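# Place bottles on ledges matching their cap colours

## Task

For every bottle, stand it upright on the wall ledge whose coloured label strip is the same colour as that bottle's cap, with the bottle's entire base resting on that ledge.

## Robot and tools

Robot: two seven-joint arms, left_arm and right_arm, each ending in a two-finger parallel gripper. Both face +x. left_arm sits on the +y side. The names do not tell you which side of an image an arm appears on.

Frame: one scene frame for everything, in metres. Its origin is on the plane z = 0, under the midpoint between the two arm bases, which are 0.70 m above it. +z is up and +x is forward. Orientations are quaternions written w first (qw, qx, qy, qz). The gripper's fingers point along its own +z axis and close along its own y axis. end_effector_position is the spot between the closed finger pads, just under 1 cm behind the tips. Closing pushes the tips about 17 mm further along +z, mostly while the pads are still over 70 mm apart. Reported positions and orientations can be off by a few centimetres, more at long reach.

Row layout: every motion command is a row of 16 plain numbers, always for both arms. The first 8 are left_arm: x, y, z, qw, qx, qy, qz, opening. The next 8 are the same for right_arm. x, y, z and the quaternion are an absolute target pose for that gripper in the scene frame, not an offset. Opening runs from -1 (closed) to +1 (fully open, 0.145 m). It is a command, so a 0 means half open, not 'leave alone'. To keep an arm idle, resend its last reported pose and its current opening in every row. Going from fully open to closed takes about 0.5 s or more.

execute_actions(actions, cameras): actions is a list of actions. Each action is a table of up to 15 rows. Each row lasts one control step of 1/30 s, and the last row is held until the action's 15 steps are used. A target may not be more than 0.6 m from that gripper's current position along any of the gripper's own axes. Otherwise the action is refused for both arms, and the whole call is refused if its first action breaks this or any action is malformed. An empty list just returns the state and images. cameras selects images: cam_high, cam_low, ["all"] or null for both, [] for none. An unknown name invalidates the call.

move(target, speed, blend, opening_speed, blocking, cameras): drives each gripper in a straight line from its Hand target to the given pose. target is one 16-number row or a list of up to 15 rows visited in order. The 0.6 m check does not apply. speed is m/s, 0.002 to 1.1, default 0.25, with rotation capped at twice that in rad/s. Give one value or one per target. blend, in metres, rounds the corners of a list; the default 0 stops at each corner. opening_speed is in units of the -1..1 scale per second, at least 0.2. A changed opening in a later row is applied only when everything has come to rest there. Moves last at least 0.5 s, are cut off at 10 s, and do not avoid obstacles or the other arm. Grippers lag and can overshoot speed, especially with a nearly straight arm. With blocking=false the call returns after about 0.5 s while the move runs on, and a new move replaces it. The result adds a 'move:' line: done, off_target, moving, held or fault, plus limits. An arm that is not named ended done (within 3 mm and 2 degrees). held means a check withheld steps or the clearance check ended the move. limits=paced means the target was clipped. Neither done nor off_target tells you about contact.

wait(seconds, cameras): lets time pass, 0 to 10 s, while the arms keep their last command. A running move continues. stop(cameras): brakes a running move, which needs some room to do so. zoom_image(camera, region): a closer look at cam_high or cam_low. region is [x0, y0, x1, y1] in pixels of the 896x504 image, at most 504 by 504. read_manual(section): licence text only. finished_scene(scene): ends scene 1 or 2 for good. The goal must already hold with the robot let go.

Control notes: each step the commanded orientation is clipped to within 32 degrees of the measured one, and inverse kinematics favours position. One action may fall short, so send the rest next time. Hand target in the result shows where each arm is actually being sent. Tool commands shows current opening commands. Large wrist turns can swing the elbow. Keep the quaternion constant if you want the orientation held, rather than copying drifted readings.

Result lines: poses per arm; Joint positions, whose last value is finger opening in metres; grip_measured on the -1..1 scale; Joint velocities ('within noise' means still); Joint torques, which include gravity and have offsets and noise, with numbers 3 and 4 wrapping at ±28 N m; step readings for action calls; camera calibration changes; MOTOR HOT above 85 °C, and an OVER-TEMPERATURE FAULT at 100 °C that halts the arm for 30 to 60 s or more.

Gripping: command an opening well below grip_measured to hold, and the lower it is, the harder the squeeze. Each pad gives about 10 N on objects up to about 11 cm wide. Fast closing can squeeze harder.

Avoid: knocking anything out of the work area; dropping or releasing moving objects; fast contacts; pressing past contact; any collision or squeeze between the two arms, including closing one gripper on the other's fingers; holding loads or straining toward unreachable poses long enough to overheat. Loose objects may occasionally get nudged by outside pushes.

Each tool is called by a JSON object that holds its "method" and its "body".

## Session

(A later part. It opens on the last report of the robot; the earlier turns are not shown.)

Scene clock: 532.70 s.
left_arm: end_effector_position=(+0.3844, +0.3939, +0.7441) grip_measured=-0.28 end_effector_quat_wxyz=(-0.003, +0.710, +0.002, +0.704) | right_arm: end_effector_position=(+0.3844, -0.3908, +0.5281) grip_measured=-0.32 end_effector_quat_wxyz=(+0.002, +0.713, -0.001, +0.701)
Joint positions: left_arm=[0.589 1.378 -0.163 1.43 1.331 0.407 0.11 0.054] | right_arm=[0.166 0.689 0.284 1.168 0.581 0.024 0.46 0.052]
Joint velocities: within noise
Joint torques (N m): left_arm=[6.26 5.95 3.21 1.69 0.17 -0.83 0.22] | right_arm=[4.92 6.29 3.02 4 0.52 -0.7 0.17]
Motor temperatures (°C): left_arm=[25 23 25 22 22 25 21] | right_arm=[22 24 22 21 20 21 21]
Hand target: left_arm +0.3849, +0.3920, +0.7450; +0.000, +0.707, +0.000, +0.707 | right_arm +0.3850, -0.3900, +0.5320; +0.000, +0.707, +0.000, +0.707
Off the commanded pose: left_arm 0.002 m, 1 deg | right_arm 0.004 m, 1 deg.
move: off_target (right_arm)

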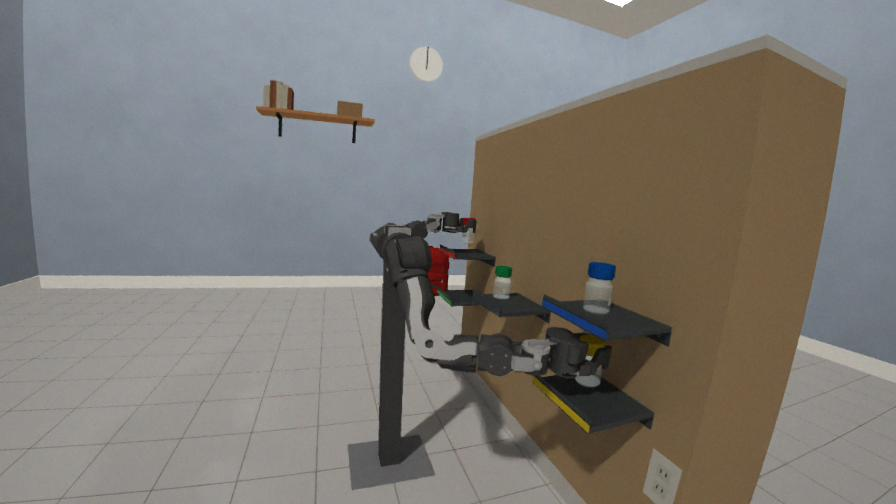

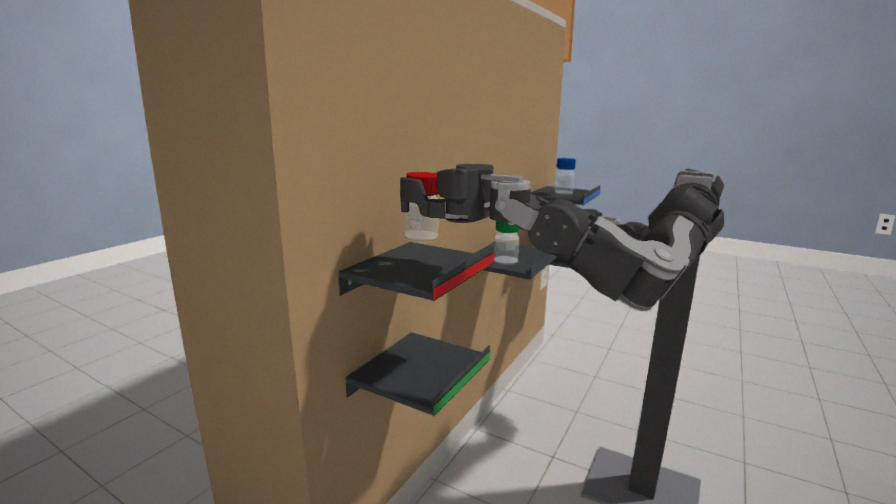

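{"method": "move", "body": {"target": [[0.385,0.392,0.709,0,0.7071,0,0.7071,-0.65,0.385,-0.39,0.514,0,0.7071,0,0.7071,-0.65],[0.385,0.392,0.701,0,0.7071,0,0.7071,-0.65,0.385,-0.39,0.505,0,0.7071,0,0.7071,-0.65]], "speed": [0.08,0.025]}}

{"method": "zoom_image", "body": {"camera": "cam_high", "region": [520, 280, 680, 440]}}

{"method": "zoom_image", "body": {"camera": "cam_low", "region": [320, 140, 520, 310]}}

Scene clock: 545.80 s.
left_arm: end_effector_position=(+0.3847, +0.3926, +0.7028) grip_measured=-0.28 end_effector_quat_wxyz=(-0.002, +0.707, -0.001, +0.707) | right_arm: end_effector_position=(+0.3841, -0.3917, +0.5038) grip_measured=-0.32 end_effector_quat_wxyz=(+0.002, +0.710, -0.002, +0.704)
Joint positions: left_arm=[0.282 1.381 -0.045 1.454 1.352 0.213 0.11 0.054] | right_arm=[0.188 0.646 0.277 1.059 0.542 -0.078 0.502 0.052]
Joint velocities: within noise
Joint torques (N m): left_arm=[4.63 7.13 3.45 1.76 0.25 -0.74 0.01] | right_arm=[4.84 5.97 1.66 3.41 0.42 -0.64 0.18]
Motor temperatures (°C): left_arm=[25 23 25 21 22 25 21] | right_arm=[22 24 22 21 20 21 21]
Hand target: left_arm +0.3850, +0.3921, +0.7011; +0.000, +0.707, +0.000, +0.707 | right_arm +0.3850, -0.3900, +0.5049; +0.000, +0.707, +0.000, +0.707
Off the commanded pose: left_arm 0.002 m, 0 deg | right_arm 0.002 m, 1 deg.
move: done

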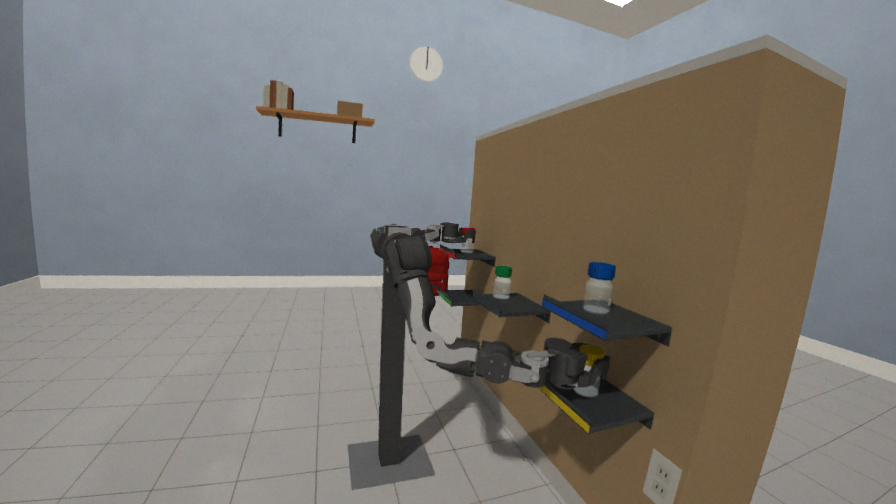

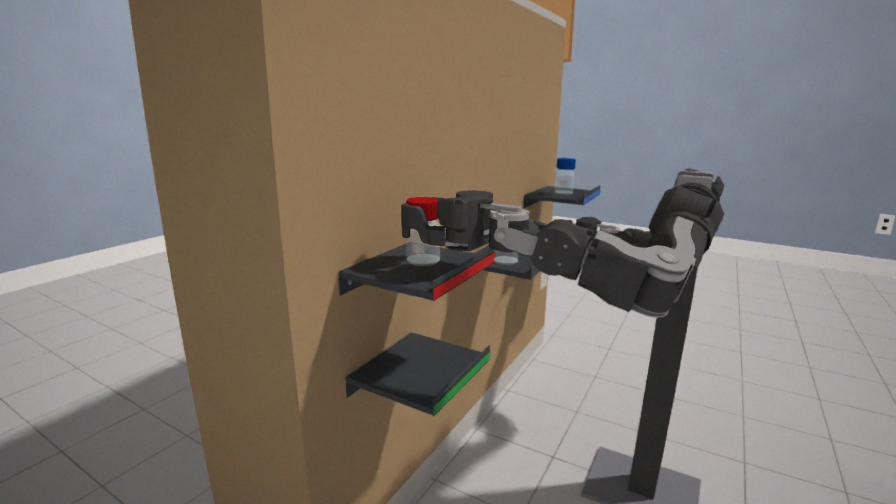

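Scaled by 3.150 from the camera's 896x504 image, which has a finer 1280x720 frame.

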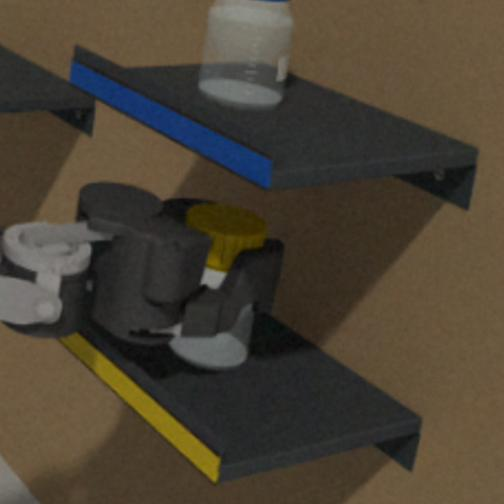

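Scaled by 2.520 from the camera's 896x504 image, which has a finer 1280x720 frame.

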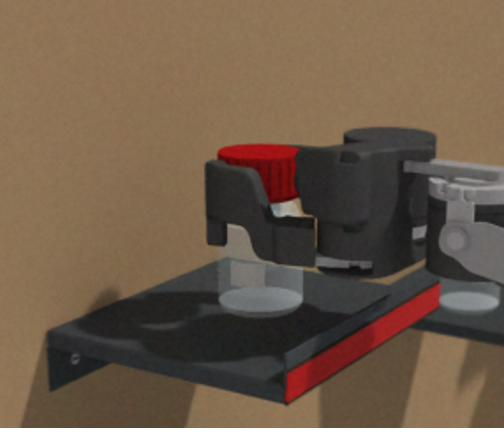

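{"method": "move", "body": {"target": [[0.385,0.392,0.700,0,0.7071,0,0.7071,-0.65,0.385,-0.39,0.498,0,0.7071,0,0.7071,-0.65]], "speed": 0.02}}

{"method": "zoom_image", "body": {"camera": "cam_high", "region": [560, 330, 640, 410]}}

Scene clock: 565.40 s.
left_arm: end_effector_position=(+0.3847, +0.3925, +0.7027) grip_measured=-0.28 end_effector_quat_wxyz=(-0.001, +0.705, -0.001, +0.709) | right_arm: end_effector_position=(+0.3850, -0.3920, +0.5028) grip_measured=-0.32 end_effector_quat_wxyz=(+0.003, +0.703, +0.000, +0.711)
Joint positions: left_arm=[0.278 1.381 -0.045 1.454 1.354 0.205 0.11 0.054] | right_arm=[0.2 0.64 0.272 1.03 0.542 -0.119 0.513 0.052]
Joint velocities: within noise
Joint torques (N m): left_arm=[4.44 7.35 3.25 1.78 0.25 -0.65 0.01] | right_arm=[4.18 5.6 0.85 2.74 0.39 -0.26 0.06]
Motor temperatures (°C): left_arm=[24 25 26 21 22 25 21] | right_arm=[23 25 22 21 20 21 21]
Hand target: left_arm +0.3850, +0.3920, +0.7000; +0.000, +0.707, +0.000, +0.707 | right_arm +0.3849, -0.3900, +0.4981; +0.000, +0.707, +0.000, +0.707
Off the commanded pose: left_arm 0.003 m, 0 deg | right_arm 0.005 m, 1 deg.
move: off_target (right_arm)

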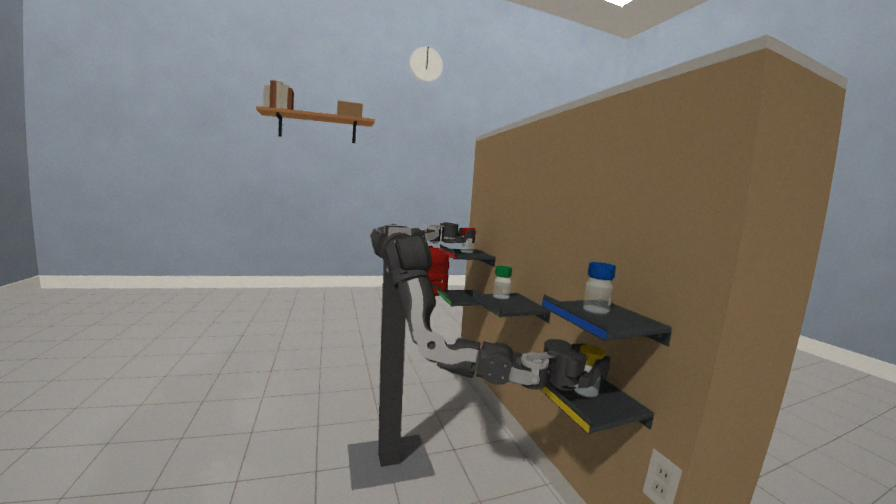

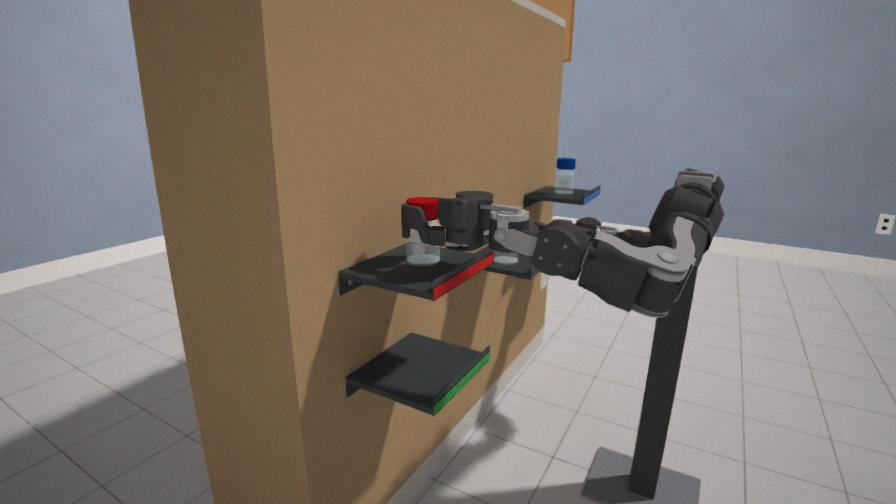

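Scaled by 6.300 from the camera's 896x504 image, which has a finer 1280x720 frame.

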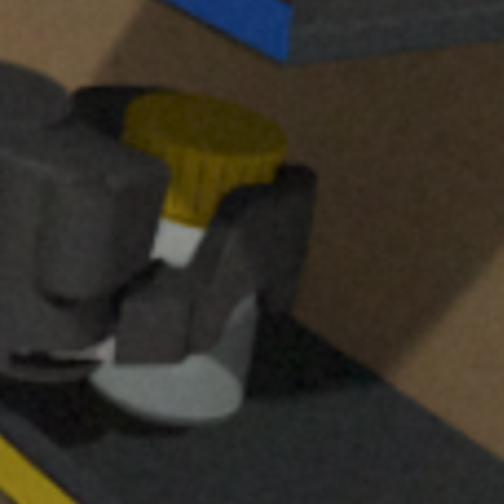

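{"method": "move", "body": {"target": [[0.385,0.392,0.701,0,0.7071,0,0.7071,0.2,0.385,-0.39,0.500,0,0.7071,0,0.7071,0.2],[0.275,0.392,0.703,0,0.7071,0,0.7071,0.2,0.265,-0.39,0.503,0,0.7071,0,0.7071,0.2]], "speed": 0.12, "opening_speed": 0.7}}

{"method": "zoom_image", "body": {"camera": "cam_high", "region": [520, 280, 680, 440]}}

{"method": "zoom_image", "body": {"camera": "cam_low", "region": [320, 140, 520, 310]}}

Scene clock: 581.77 s.
left_arm: end_effector_position=(+0.2752, +0.3933, +0.7035) grip_measured=+0.20 end_effector_quat_wxyz=(-0.002, +0.706, +0.002, +0.708) | right_arm: end_effector_position=(+0.2650, -0.3908, +0.5018) grip_measured=+0.20 end_effector_quat_wxyz=(+0.001, +0.709, -0.002, +0.705)
Joint positions: left_arm=[-0.568 0.981 1.119 1.842 1.159 0.528 0.299 0.09] | right_arm=[-0.437 0.576 0.627 1.478 0.709 -0.119 0.571 0.09]
Joint velocities: within noise
Joint torques (N m): left_arm=[1.36 6.5 2.91 2.48 0.32 -0.5 0.23] | right_arm=[0.91 5.92 3.12 3.64 0.54 -0.43 0.16]
Motor temperatures (°C): left_arm=[24 25 26 21 22 25 21] | right_arm=[22 25 22 21 20 21 21]
Hand target: left_arm +0.2750, +0.3920, +0.7030; +0.000, +0.707, +0.000, +0.707 | right_arm +0.2650, -0.3900, +0.5031; +0.000, +0.707, +0.000, +0.707
Off the commanded pose: left_arm 0.001 m, 0 deg | right_arm 0.001 m, 0 deg.
move: done

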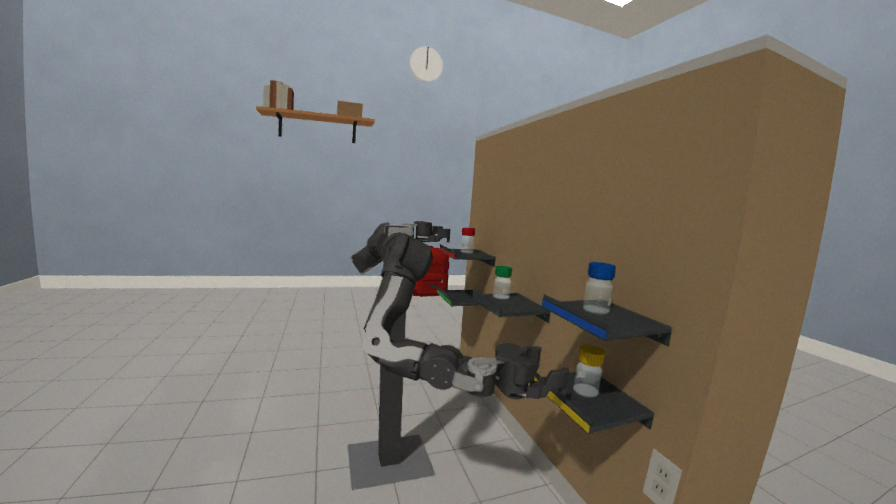

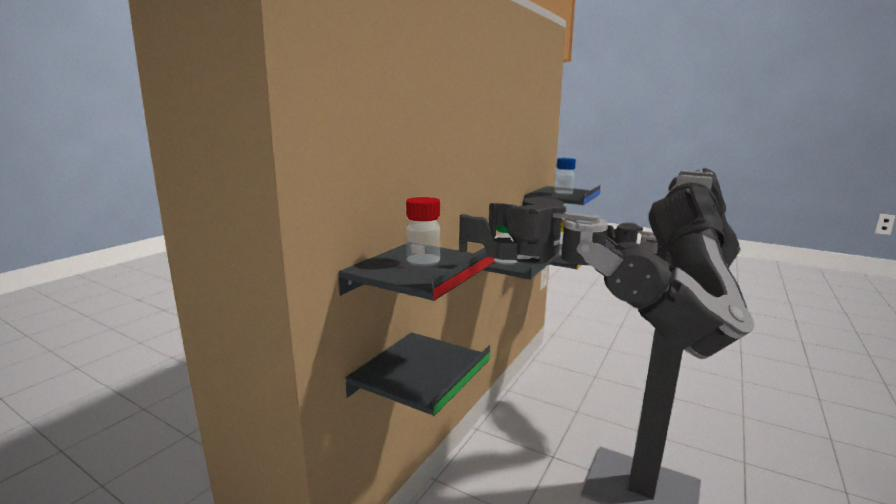

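Scaled by 3.150 from the camera's 896x504 image, which has a finer 1280x720 frame.

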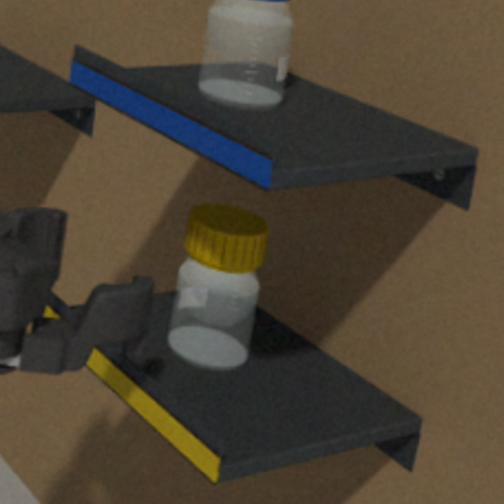

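Scaled by 2.520 from the camera's 896x504 image, which has a finer 1280x720 frame.

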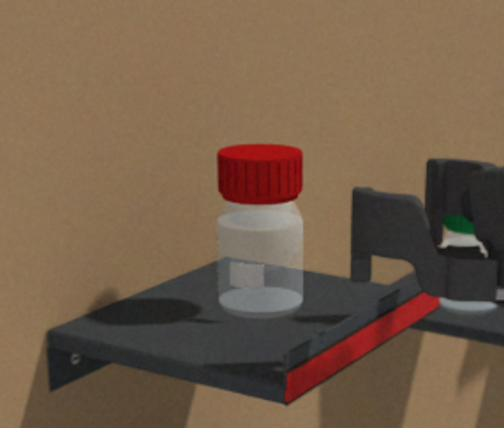

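{"method": "move", "body": {"target": [[0.255,0.33,0.68,0,0.7071,0,0.7071,0.4,0.265,-0.39,0.503,0,0.7071,0,0.7071,0.2],[0.25,0.22,0.56,0.183,0.683,0.183,0.683,0.4,0.24,-0.38,0.503,0,0.7071,0,0.7071,0.2],[0.29,0.19,0.49,0.354,0.612,0.354,0.612,0.4,0.24,-0.38,0.503,0,0.7071,0,0.7071,0.2]], "speed": 0.18, "cameras": []}}

{"method": "move", "body": {"target": [[0.28,0.17,0.50,0,0.7071,0,0.7071,0.7,0.24,-0.38,0.503,0,0.7071,0,0.7071,0.2],[0.27,0.10,0.6,0.0923,0.7011,-0.0923,0.7011,0.7,0.24,-0.38,0.503,0,0.7071,0,0.7071,0.2],[0.29,0.075,0.6,0.0923,0.7011,-0.0923,0.7011,0.7,0.24,-0.38,0.503,0,0.7071,0,0.7071,0.2],[0.377,0.051,0.6,0.0923,0.7011,-0.0923,0.7011,0.7,0.24,-0.38,0.503,0,0.7071,0,0.7071,0.2]], "speed": [0.25,0.2,0.15,0.12]}}

{"method": "zoom_image", "body": {"camera": "cam_high", "region": [440, 240, 560, 330]}}

{"method": "zoom_image", "body": {"camera": "cam_low", "region": [460, 180, 580, 280]}}

Scene clock: 602.10 s.
left_arm: end_effector_position=(+0.2899, +0.1904, +0.4914) grip_measured=+0.40 end_effector_quat_wxyz=(+0.353, +0.612, +0.353, +0.613) | right_arm: end_effector_position=(+0.2404, -0.3797, +0.5012) grip_measured=+0.20 end_effector_quat_wxyz=(-0.001, +0.710, -0.001, +0.705)
Joint positions: left_arm=[-0.397 -0.023 0.207 1.95 1.093 0.164 0.115 0.105] | right_arm=[-0.569 0.529 0.667 1.572 0.741 -0.153 0.571 0.09]
Joint velocities: within noise
Joint torques (N m): left_arm=[2.04 0.54 -0.51 4.4 0.24 -0.36 0.63] | right_arm=[0.04 4.92 3.85 3.77 0.49 -0.45 0.04]
Motor temperatures (°C): left_arm=[23 25 26 21 22 25 21] | right_arm=[21 25 23 21 20 21 21]
Hand target: left_arm +0.2900, +0.1899, +0.4900; +0.354, +0.612, +0.354, +0.612 | right_arm +0.2400, -0.3800, +0.5030; +0.000, +0.707, +0.000, +0.707
Off the commanded pose: left_arm 0.002 m, 0 deg | right_arm 0.002 m, 0 deg.
move: done
No camera images: "cameras" was empty.

Scene clock: 606.40 s.
left_arm: end_effector_position=(+0.3772, +0.0522, +0.6026) grip_measured=+0.70 end_effector_quat_wxyz=(+0.090, +0.699, -0.091, +0.703) | right_arm: end_effector_position=(+0.2404, -0.3798, +0.5012) grip_measured=+0.20 end_effector_quat_wxyz=(-0.001, +0.709, -0.001, +0.705)
Joint positions: left_arm=[0.225 -0.004 -0.298 1.941 0.071 0.58 -0.074 0.125] | right_arm=[-0.569 0.529 0.668 1.572 0.741 -0.153 0.571 0.09]
Joint velocities: within noise
Joint torques (N m): left_arm=[5.29 -1.17 -0.58 4.05 0.14 -0.69 0.15] | right_arm=[0.09 5.08 3.78 3.77 0.51 -0.46 0.04]
Motor temperatures (°C): left_arm=[23 24 25 22 21 25 21] | right_arm=[21 25 23 21 20 21 21]
Hand target: left_arm +0.3770, +0.0509, +0.6000; +0.092, +0.701, -0.092, +0.701 | right_arm +0.2400, -0.3801, +0.5030; +0.000, +0.707, +0.000, +0.707
Off the commanded pose: left_arm 0.003 m, 0 deg | right_arm 0.002 m, 0 deg.
move: done

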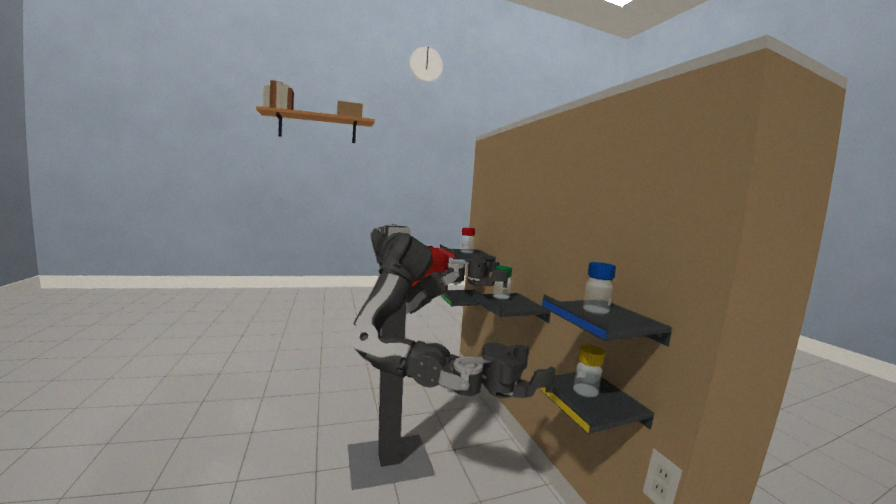

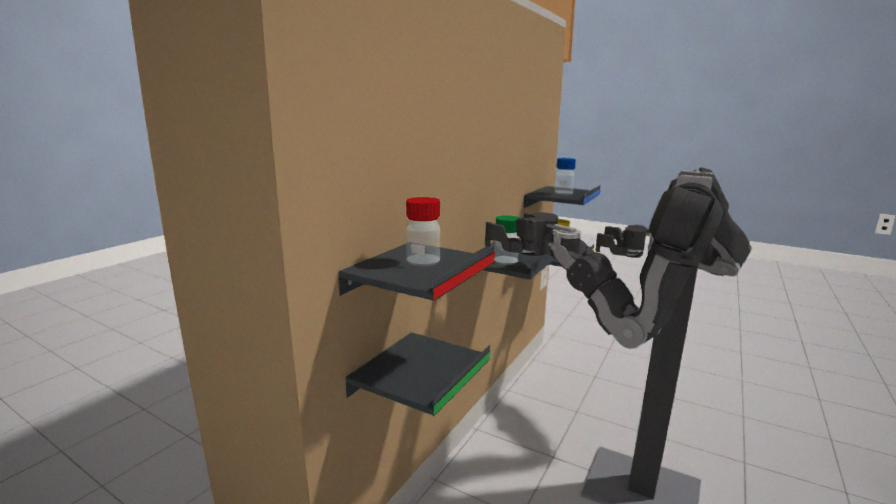

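Scaled by 4.200 from the camera's 896x504 image, which has a finer 1280x720 frame.

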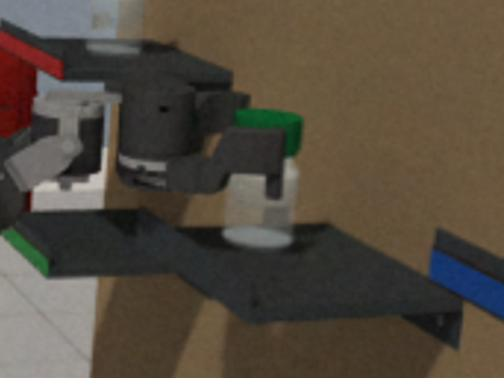

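Scaled by 4.200 from the camera's 896x504 image, which has a finer 1280x720 frame.

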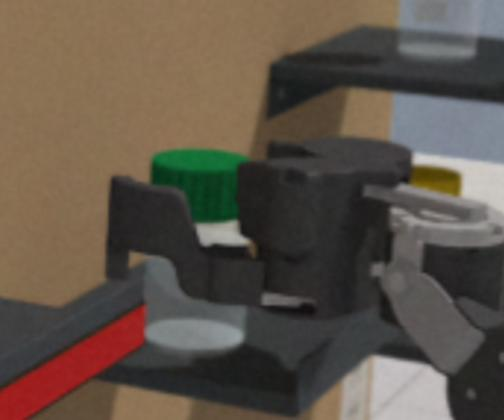

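{"method": "move", "body": {"target": [[0.385,0.049,0.6,0.0923,0.7011,-0.0923,0.7011,0.7,0.24,-0.38,0.503,0,0.7071,0,0.7071,0.2],[0.385,0.049,0.6,0.0923,0.7011,-0.0923,0.7011,-0.65,0.24,-0.38,0.503,0,0.7071,0,0.7071,0.2]], "speed": 0.1, "opening_speed": 1.2}}

{"method": "zoom_image", "body": {"camera": "cam_low", "region": [460, 180, 580, 280]}}

Scene clock: 622.83 s.
left_arm: end_effector_position=(+0.3843, +0.0497, +0.6019) grip_measured=-0.31 end_effector_quat_wxyz=(+0.092, +0.699, -0.091, +0.703) | right_arm: end_effector_position=(+0.2403, -0.3798, +0.5012) grip_measured=+0.20 end_effector_quat_wxyz=(-0.001, +0.710, -0.001, +0.705)
Joint positions: left_arm=[0.253 -0.01 -0.299 1.901 0.077 0.569 -0.074 0.052] | right_arm=[-0.57 0.529 0.668 1.572 0.741 -0.153 0.571 0.09]
Joint velocities: within noise
Joint torques (N m): left_arm=[6.58 -1.38 -0.43 3.56 0.1 -0.67 0.1] | right_arm=[0.04 5.08 3.88 3.78 0.51 -0.45 0.06]
Motor temperatures (°C): left_arm=[24 23 24 22 21 25 21] | right_arm=[21 25 23 21 20 21 21]
Hand target: left_arm +0.3850, +0.0491, +0.6000; +0.092, +0.701, -0.092, +0.701 | right_arm +0.2399, -0.3801, +0.5030; +0.000, +0.707, +0.000, +0.707
Off the commanded pose: left_arm 0.002 m, 0 deg | right_arm 0.002 m, 0 deg.
move: done

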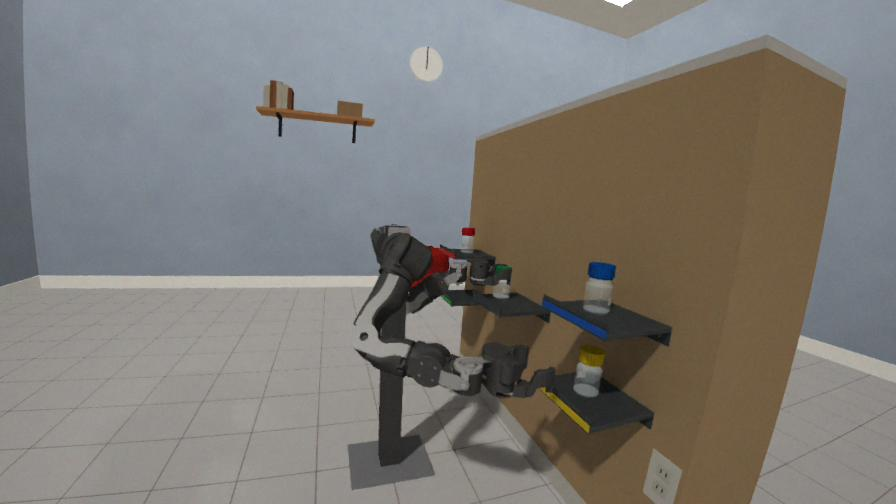

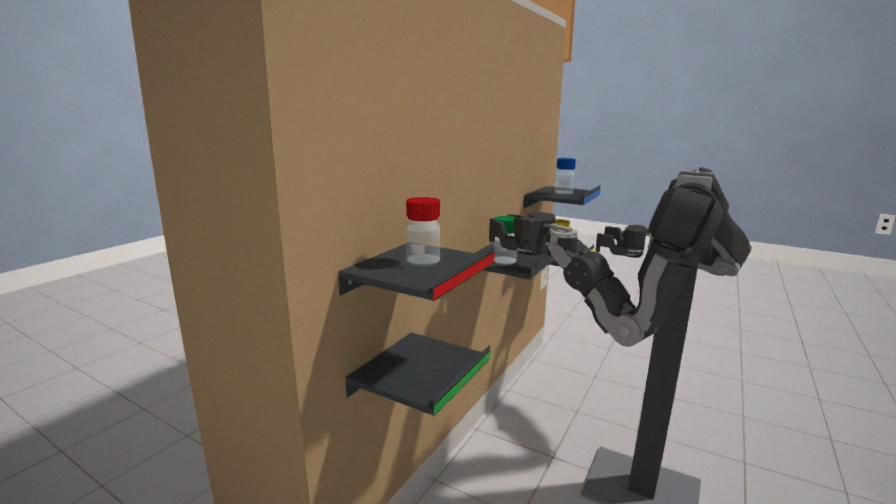

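Scaled by 4.200 from the camera's 896x504 image, which has a finer 1280x720 frame.

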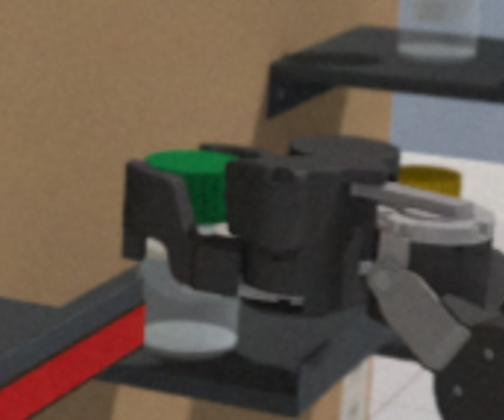

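{"method": "move", "body": {"target": [[0.385,0.049,0.637,0.0923,0.7011,-0.0923,0.7011,-0.65,0.24,-0.38,0.503,0,0.7071,0,0.7071,0.2],[0.385,0.2,0.637,0,0.7071,0,0.7071,-0.65,0.24,-0.38,0.503,0,0.7071,0,0.7071,0.2],[0.385,0.2,0.538,0,0.7071,0,0.7071,-0.65,0.24,-0.38,0.503,0,0.7071,0,0.7071,0.2],[0.385,0.392,0.535,0,0.7071,0,0.7071,-0.65,0.24,-0.38,0.503,0,0.7071,0,0.7071,0.2]], "speed": 0.13}}

{"method": "zoom_image", "body": {"camera": "cam_low", "region": [330, 260, 530, 430]}}

Scene clock: 637.30 s.
left_arm: end_effector_position=(+0.3844, +0.3931, +0.5333) grip_measured=-0.38 end_effector_quat_wxyz=(-0.003, +0.711, +0.001, +0.703) | right_arm: end_effector_position=(+0.2403, -0.3797, +0.5011) grip_measured=+0.20 end_effector_quat_wxyz=(-0.001, +0.710, -0.001, +0.705)
Joint positions: left_arm=[0.199 0.631 0.38 1.173 0.475 0.069 0.526 0.047] | right_arm=[-0.57 0.529 0.667 1.572 0.741 -0.153 0.571 0.09]
Joint velocities: within noise
Joint torques (N m): left_arm=[6.87 5.97 1.42 4.51 0.53 -0.83 0.22] | right_arm=[0.2 4.92 3.84 3.84 0.53 -0.44 0.06]
Motor temperatures (°C): left_arm=[25 23 24 22 21 25 21] | right_arm=[21 25 23 21 20 21 21]
Hand target: left_arm +0.3850, +0.3920, +0.5350; +0.000, +0.707, +0.000, +0.707 | right_arm +0.2400, -0.3800, +0.5029; +0.000, +0.707, +0.000, +0.707
Off the commanded pose: left_arm 0.002 m, 1 deg | right_arm 0.002 m, 0 deg.
move: done

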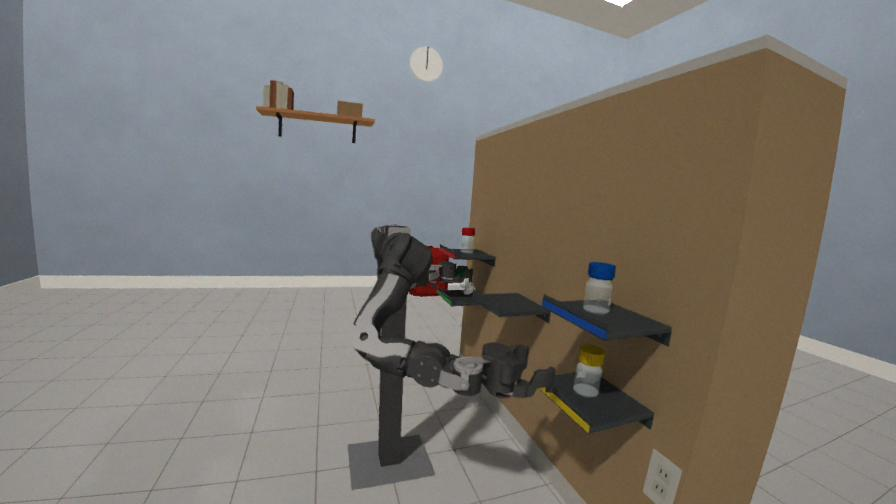

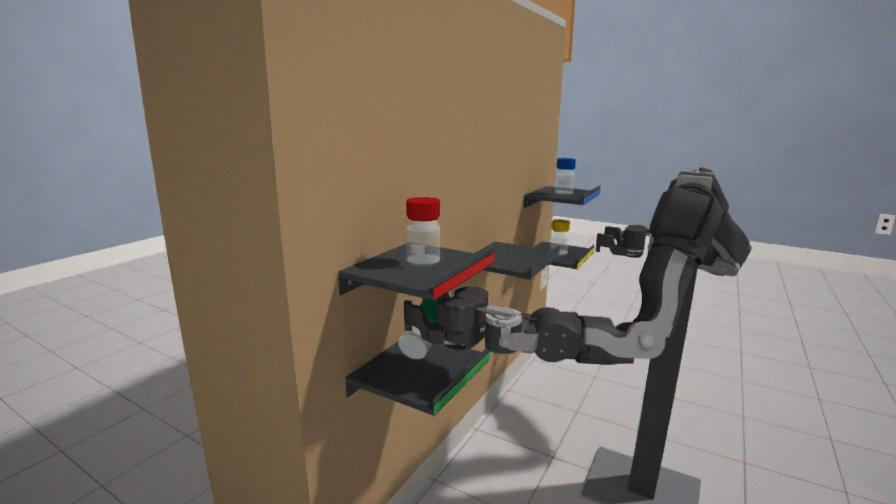

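Scaled by 2.520 from the camera's 896x504 image, which has a finer 1280x720 frame.

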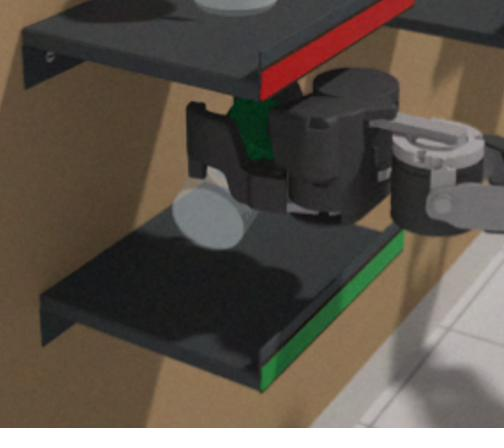

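{"method": "zoom_image", "body": {"camera": "cam_low", "region": [390, 285, 470, 365]}}

{"method": "zoom_image", "body": {"camera": "cam_high", "region": [420, 240, 500, 310]}}

Scaled by 6.300 from the camera's 896x504 image, which has a finer 1280x720 frame.

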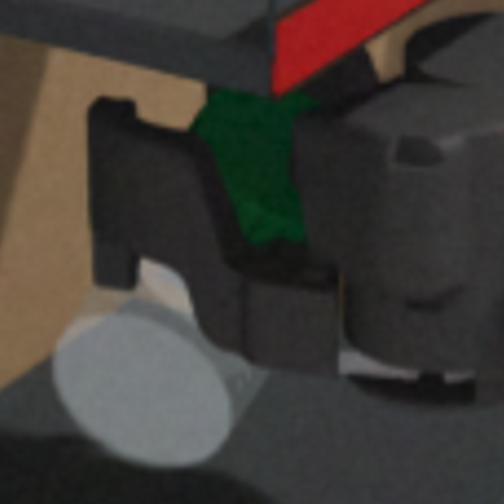

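Scaled by 6.300 from the camera's 896x504 image, which has a finer 1280x720 frame.

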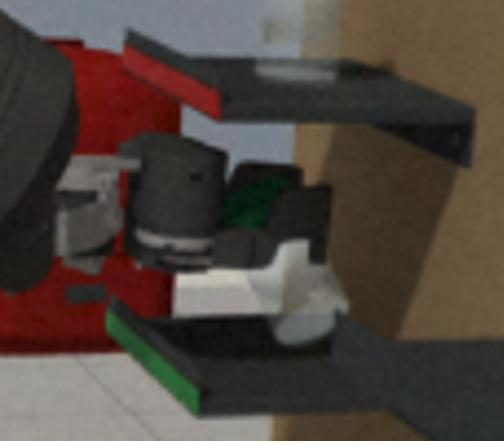

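{"method": "move", "body": {"target": [[0.38,0.2,0.54,0,0.7071,0,0.7071,-0.65,0.24,-0.38,0.503,0,0.7071,0,0.7071,0.2],[0.375,0.2,0.68,0,0.7071,0,0.7071,-0.65,0.24,-0.38,0.503,0,0.7071,0,0.7071,0.2],[0.375,0.03,0.68,0.0701,0.8361,-0.1101,0.5327,-0.65,0.24,-0.38,0.503,0,0.7071,0,0.7071,0.2],[0.375,0.03,0.64,0.0701,0.8361,-0.1101,0.5327,-0.65,0.24,-0.38,0.503,0,0.7071,0,0.7071,0.2]], "speed": 0.12}}

{"method": "zoom_image", "body": {"camera": "cam_low", "region": [460, 170, 560, 280]}}

{"method": "zoom_image", "body": {"camera": "cam_high", "region": [450, 220, 560, 330]}}

Scene clock: 697.60 s.
left_arm: end_effector_position=(+0.3754, +0.0310, +0.6398) grip_measured=-0.38 end_effector_quat_wxyz=(+0.071, +0.824, -0.104, +0.553) | right_arm: end_effector_position=(+0.2403, -0.3798, +0.5012) grip_measured=+0.20 end_effector_quat_wxyz=(-0.001, +0.710, -0.001, +0.705)
Joint positions: left_arm=[0.956 0.379 -0.823 1.949 1.584 0.782 -1.252 0.047] | right_arm=[-0.57 0.529 0.668 1.572 0.741 -0.153 0.571 0.09]
Joint velocities: within noise
Joint torques (N m): left_arm=[8.74 -0.04 2.19 2.22 -0.16 -0.22 0.24] | right_arm=[0.04 4.92 3.86 3.75 0.5 -0.46 0.05]
Motor temperatures (°C): left_arm=[26 25 24 23 22 26 21] | right_arm=[21 25 24 21 20 21 21]
Hand target: left_arm +0.3751, +0.0300, +0.6397; +0.073, +0.824, -0.106, +0.552 | right_arm +0.2399, -0.3801, +0.5029; +0.000, +0.707, +0.000, +0.707
Off the commanded pose: left_arm 0.001 m, 3 deg | right_arm 0.002 m, 0 deg.
joint sent to its limit (left arm) — joint 5 (forearm roll), upper limit; joint 6 (wrist pitch), upper limit. The joint targets are off in orientation, not in position.
move: off_target (left_arm)

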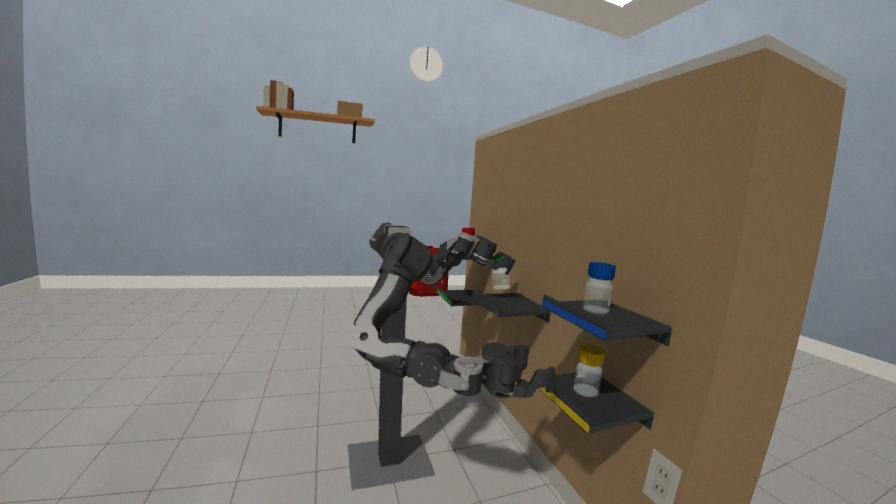

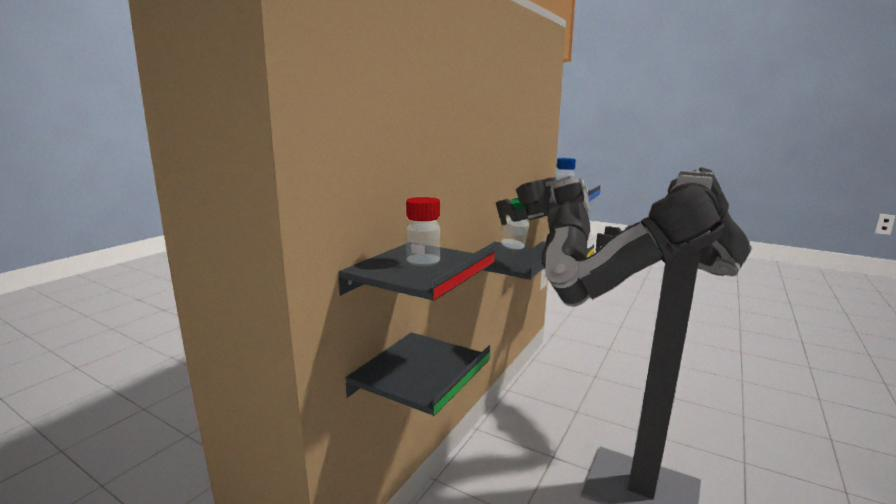

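Scaled by 4.582 from the camera's 896x504 image, which has a finer 1280x720 frame.

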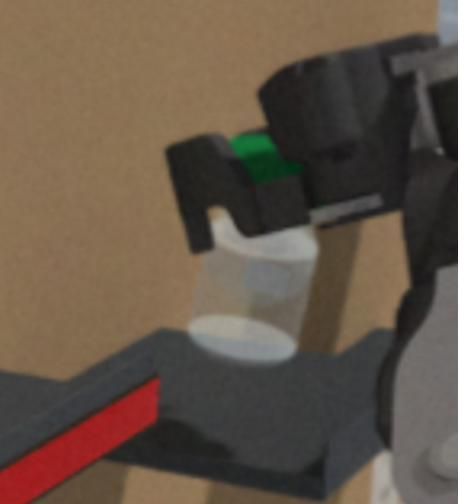

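Scaled by 4.582 from the camera's 896x504 image, which has a finer 1280x720 frame.

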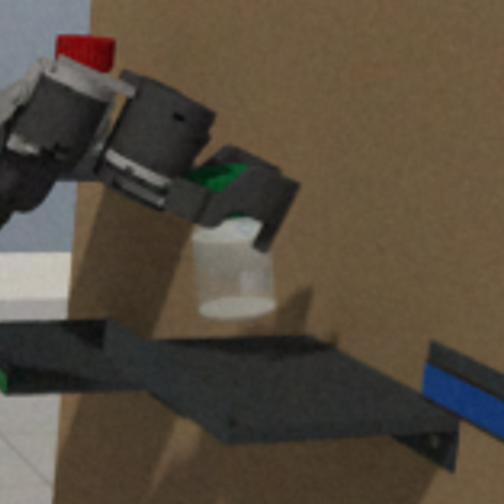

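{"method": "move", "body": {"target": [[0.375,0.03,0.615,0.0701,0.8361,-0.1101,0.5327,-0.65,0.24,-0.38,0.503,0,0.7071,0,0.7071,0.2],[0.375,0.03,0.606,0.0701,0.8361,-0.1101,0.5327,-0.65,0.24,-0.38,0.503,0,0.7071,0,0.7071,0.2]], "speed": [0.08,0.025]}}

{"method": "zoom_image", "body": {"camera": "cam_low", "region": [460, 170, 560, 280]}}

{"method": "zoom_image", "body": {"camera": "cam_high", "region": [450, 220, 560, 330]}}

Scene clock: 733.63 s.
left_arm: end_effector_position=(+0.3746, +0.0300, +0.6073) grip_measured=-0.38 end_effector_quat_wxyz=(+0.069, +0.836, -0.111, +0.533) | right_arm: end_effector_position=(+0.2403, -0.3798, +0.5012) grip_measured=+0.20 end_effector_quat_wxyz=(-0.001, +0.710, -0.001, +0.705)
Joint positions: left_arm=[0.883 0.4 -0.862 1.93 1.508 0.754 -1.175 0.047] | right_arm=[-0.57 0.529 0.668 1.572 0.741 -0.153 0.571 0.09]
Joint velocities: within noise
Joint torques (N m): left_arm=[7.61 0.01 2.03 2.24 -0.4 -0.45 0.24] | right_arm=[0.01 4.92 3.82 3.66 0.5 -0.44 0.06]
Motor temperatures (°C): left_arm=[28 23 24 22 22 25 21] | right_arm=[21 25 24 21 20 21 21]
Hand target: left_arm +0.3749, +0.0300, +0.6060; +0.070, +0.836, -0.110, +0.533 | right_arm +0.2399, -0.3801, +0.5029; +0.000, +0.707, +0.000, +0.707
Off the commanded pose: left_arm 0.001 m, 0 deg | right_arm 0.002 m, 0 deg.
move: done

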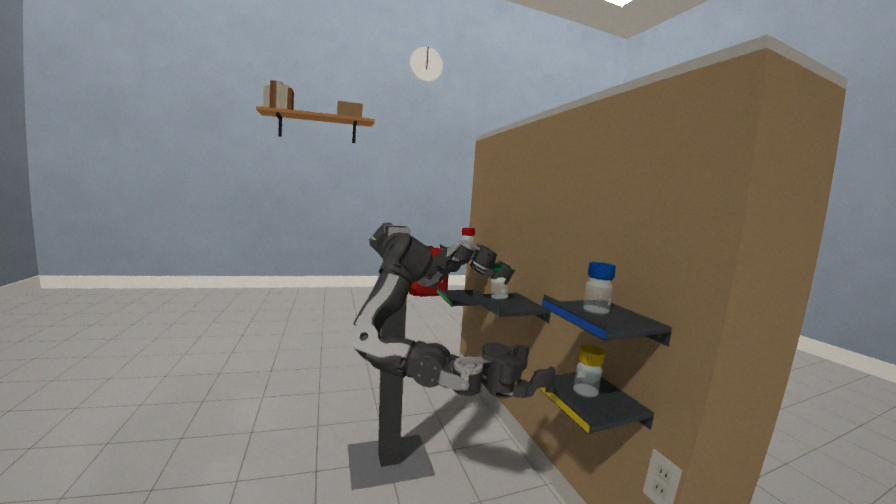

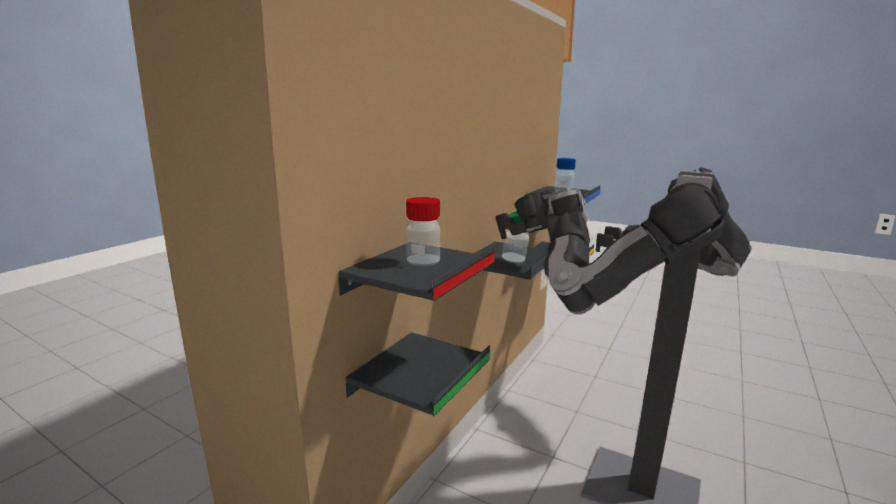

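Scaled by 4.582 from the camera's 896x504 image, which has a finer 1280x720 frame.

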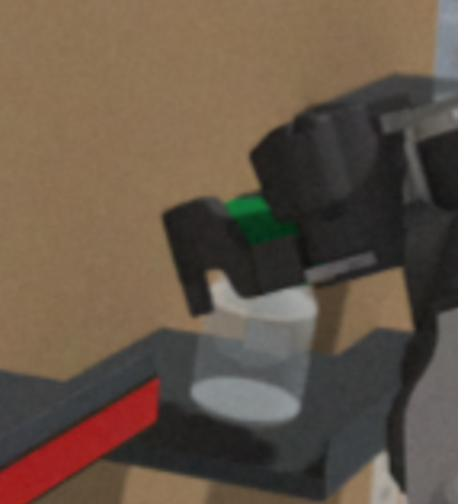

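Scaled by 4.582 from the camera's 896x504 image, which has a finer 1280x720 frame.

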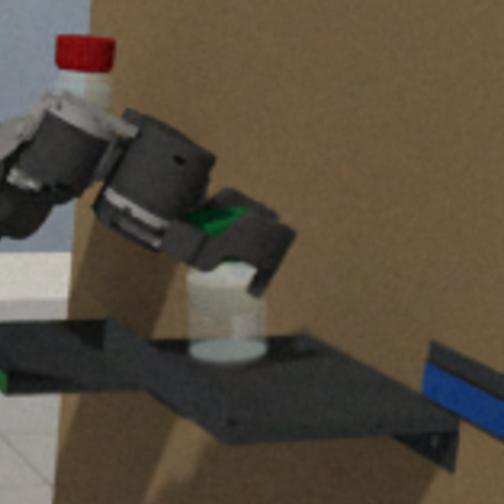

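{"method": "move", "body": {"target": [[0.375,0.03,0.613,0.0701,0.8361,-0.1101,0.5327,-0.65,0.24,-0.38,0.503,0,0.7071,0,0.7071,0.2],[0.37,0.005,0.613,0.0701,0.8361,-0.1101,0.5327,-0.65,0.24,-0.38,0.503,0,0.7071,0,0.7071,0.2],[0.37,0.005,0.601,0.0701,0.8361,-0.1101,0.5327,-0.65,0.24,-0.38,0.503,0,0.7071,0,0.7071,0.2]], "speed": [0.05,0.06,0.025]}}

{"method": "zoom_image", "body": {"camera": "cam_low", "region": [460, 170, 560, 280]}}

{"method": "zoom_image", "body": {"camera": "cam_high", "region": [450, 220, 560, 330]}}

Scene clock: 751.30 s.
left_arm: end_effector_position=(+0.3701, +0.0053, +0.6043) grip_measured=-0.38 end_effector_quat_wxyz=(+0.070, +0.834, -0.110, +0.536) | right_arm: end_effector_position=(+0.2403, -0.3797, +0.5011) grip_measured=+0.20 end_effector_quat_wxyz=(-0.001, +0.710, -0.001, +0.705)
Joint positions: left_arm=[0.879 0.295 -0.906 1.9 1.465 0.735 -1.239 0.047] | right_arm=[-0.57 0.529 0.667 1.572 0.741 -0.153 0.571 0.09]
Joint velocities: within noise
Joint torques (N m): left_arm=[7.03 -0.33 1.62 2.15 -0.3 -0.34 0.25] | right_arm=[-0.01 4.97 3.86 3.79 0.52 -0.45 0.08]
Motor temperatures (°C): left_arm=[28 23 24 22 22 25 21] | right_arm=[21 25 24 21 20 21 21]
Hand target: left_arm +0.3700, +0.0050, +0.6010; +0.070, +0.836, -0.110, +0.533 | right_arm +0.2400, -0.3800, +0.5029; +0.000, +0.707, +0.000, +0.707
Off the commanded pose: left_arm 0.003 m, 0 deg | right_arm 0.002 m, 0 deg.
move: done

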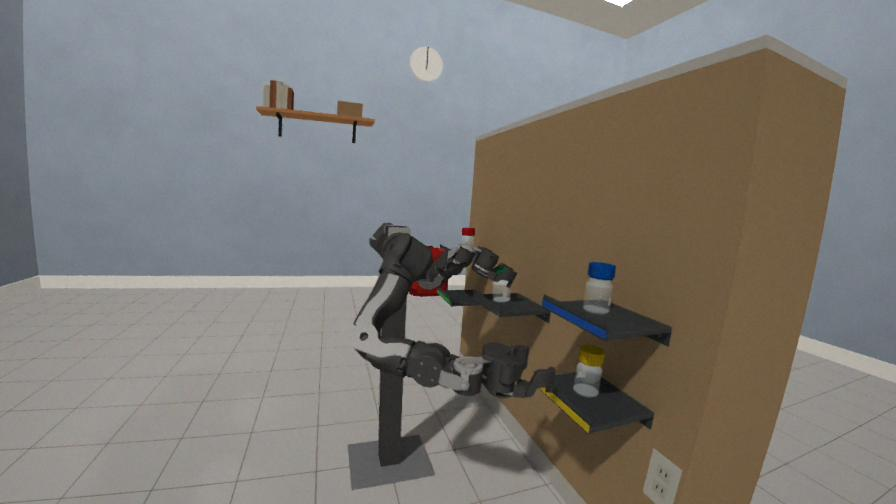

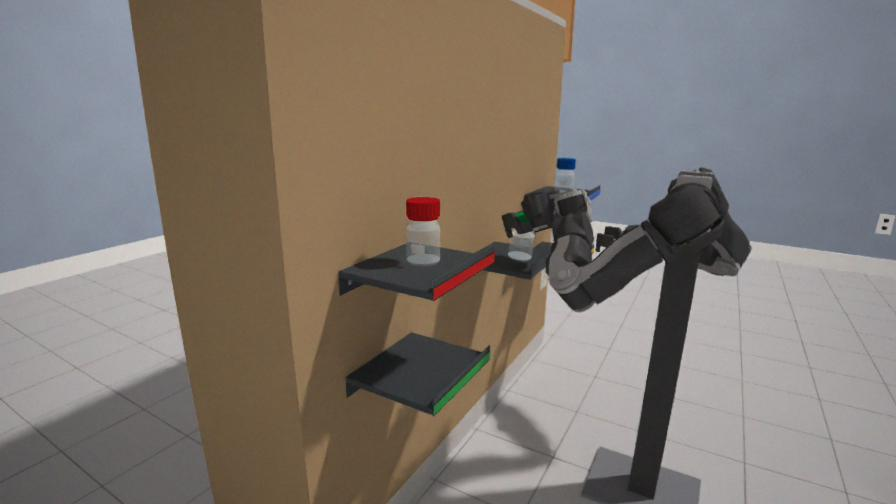

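Scaled by 4.582 from the camera's 896x504 image, which has a finer 1280x720 frame.

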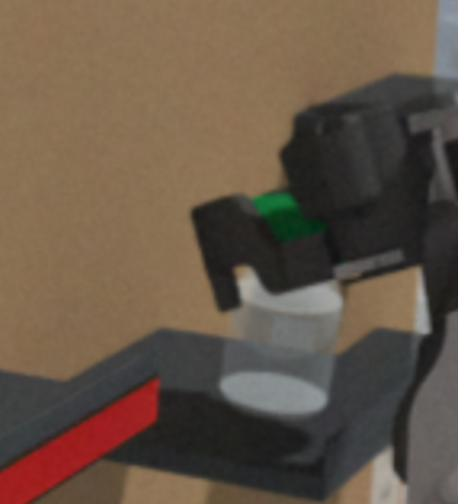

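Scaled by 4.582 from the camera's 896x504 image, which has a finer 1280x720 frame.

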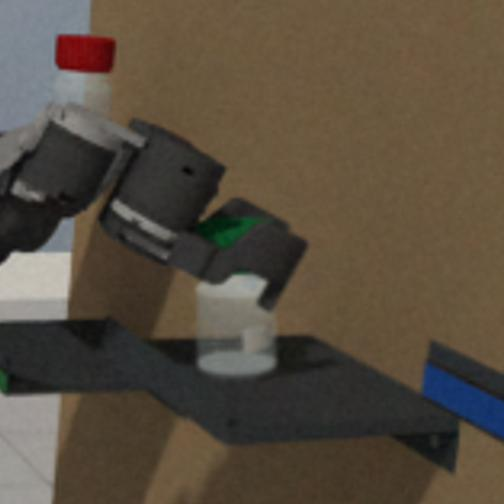

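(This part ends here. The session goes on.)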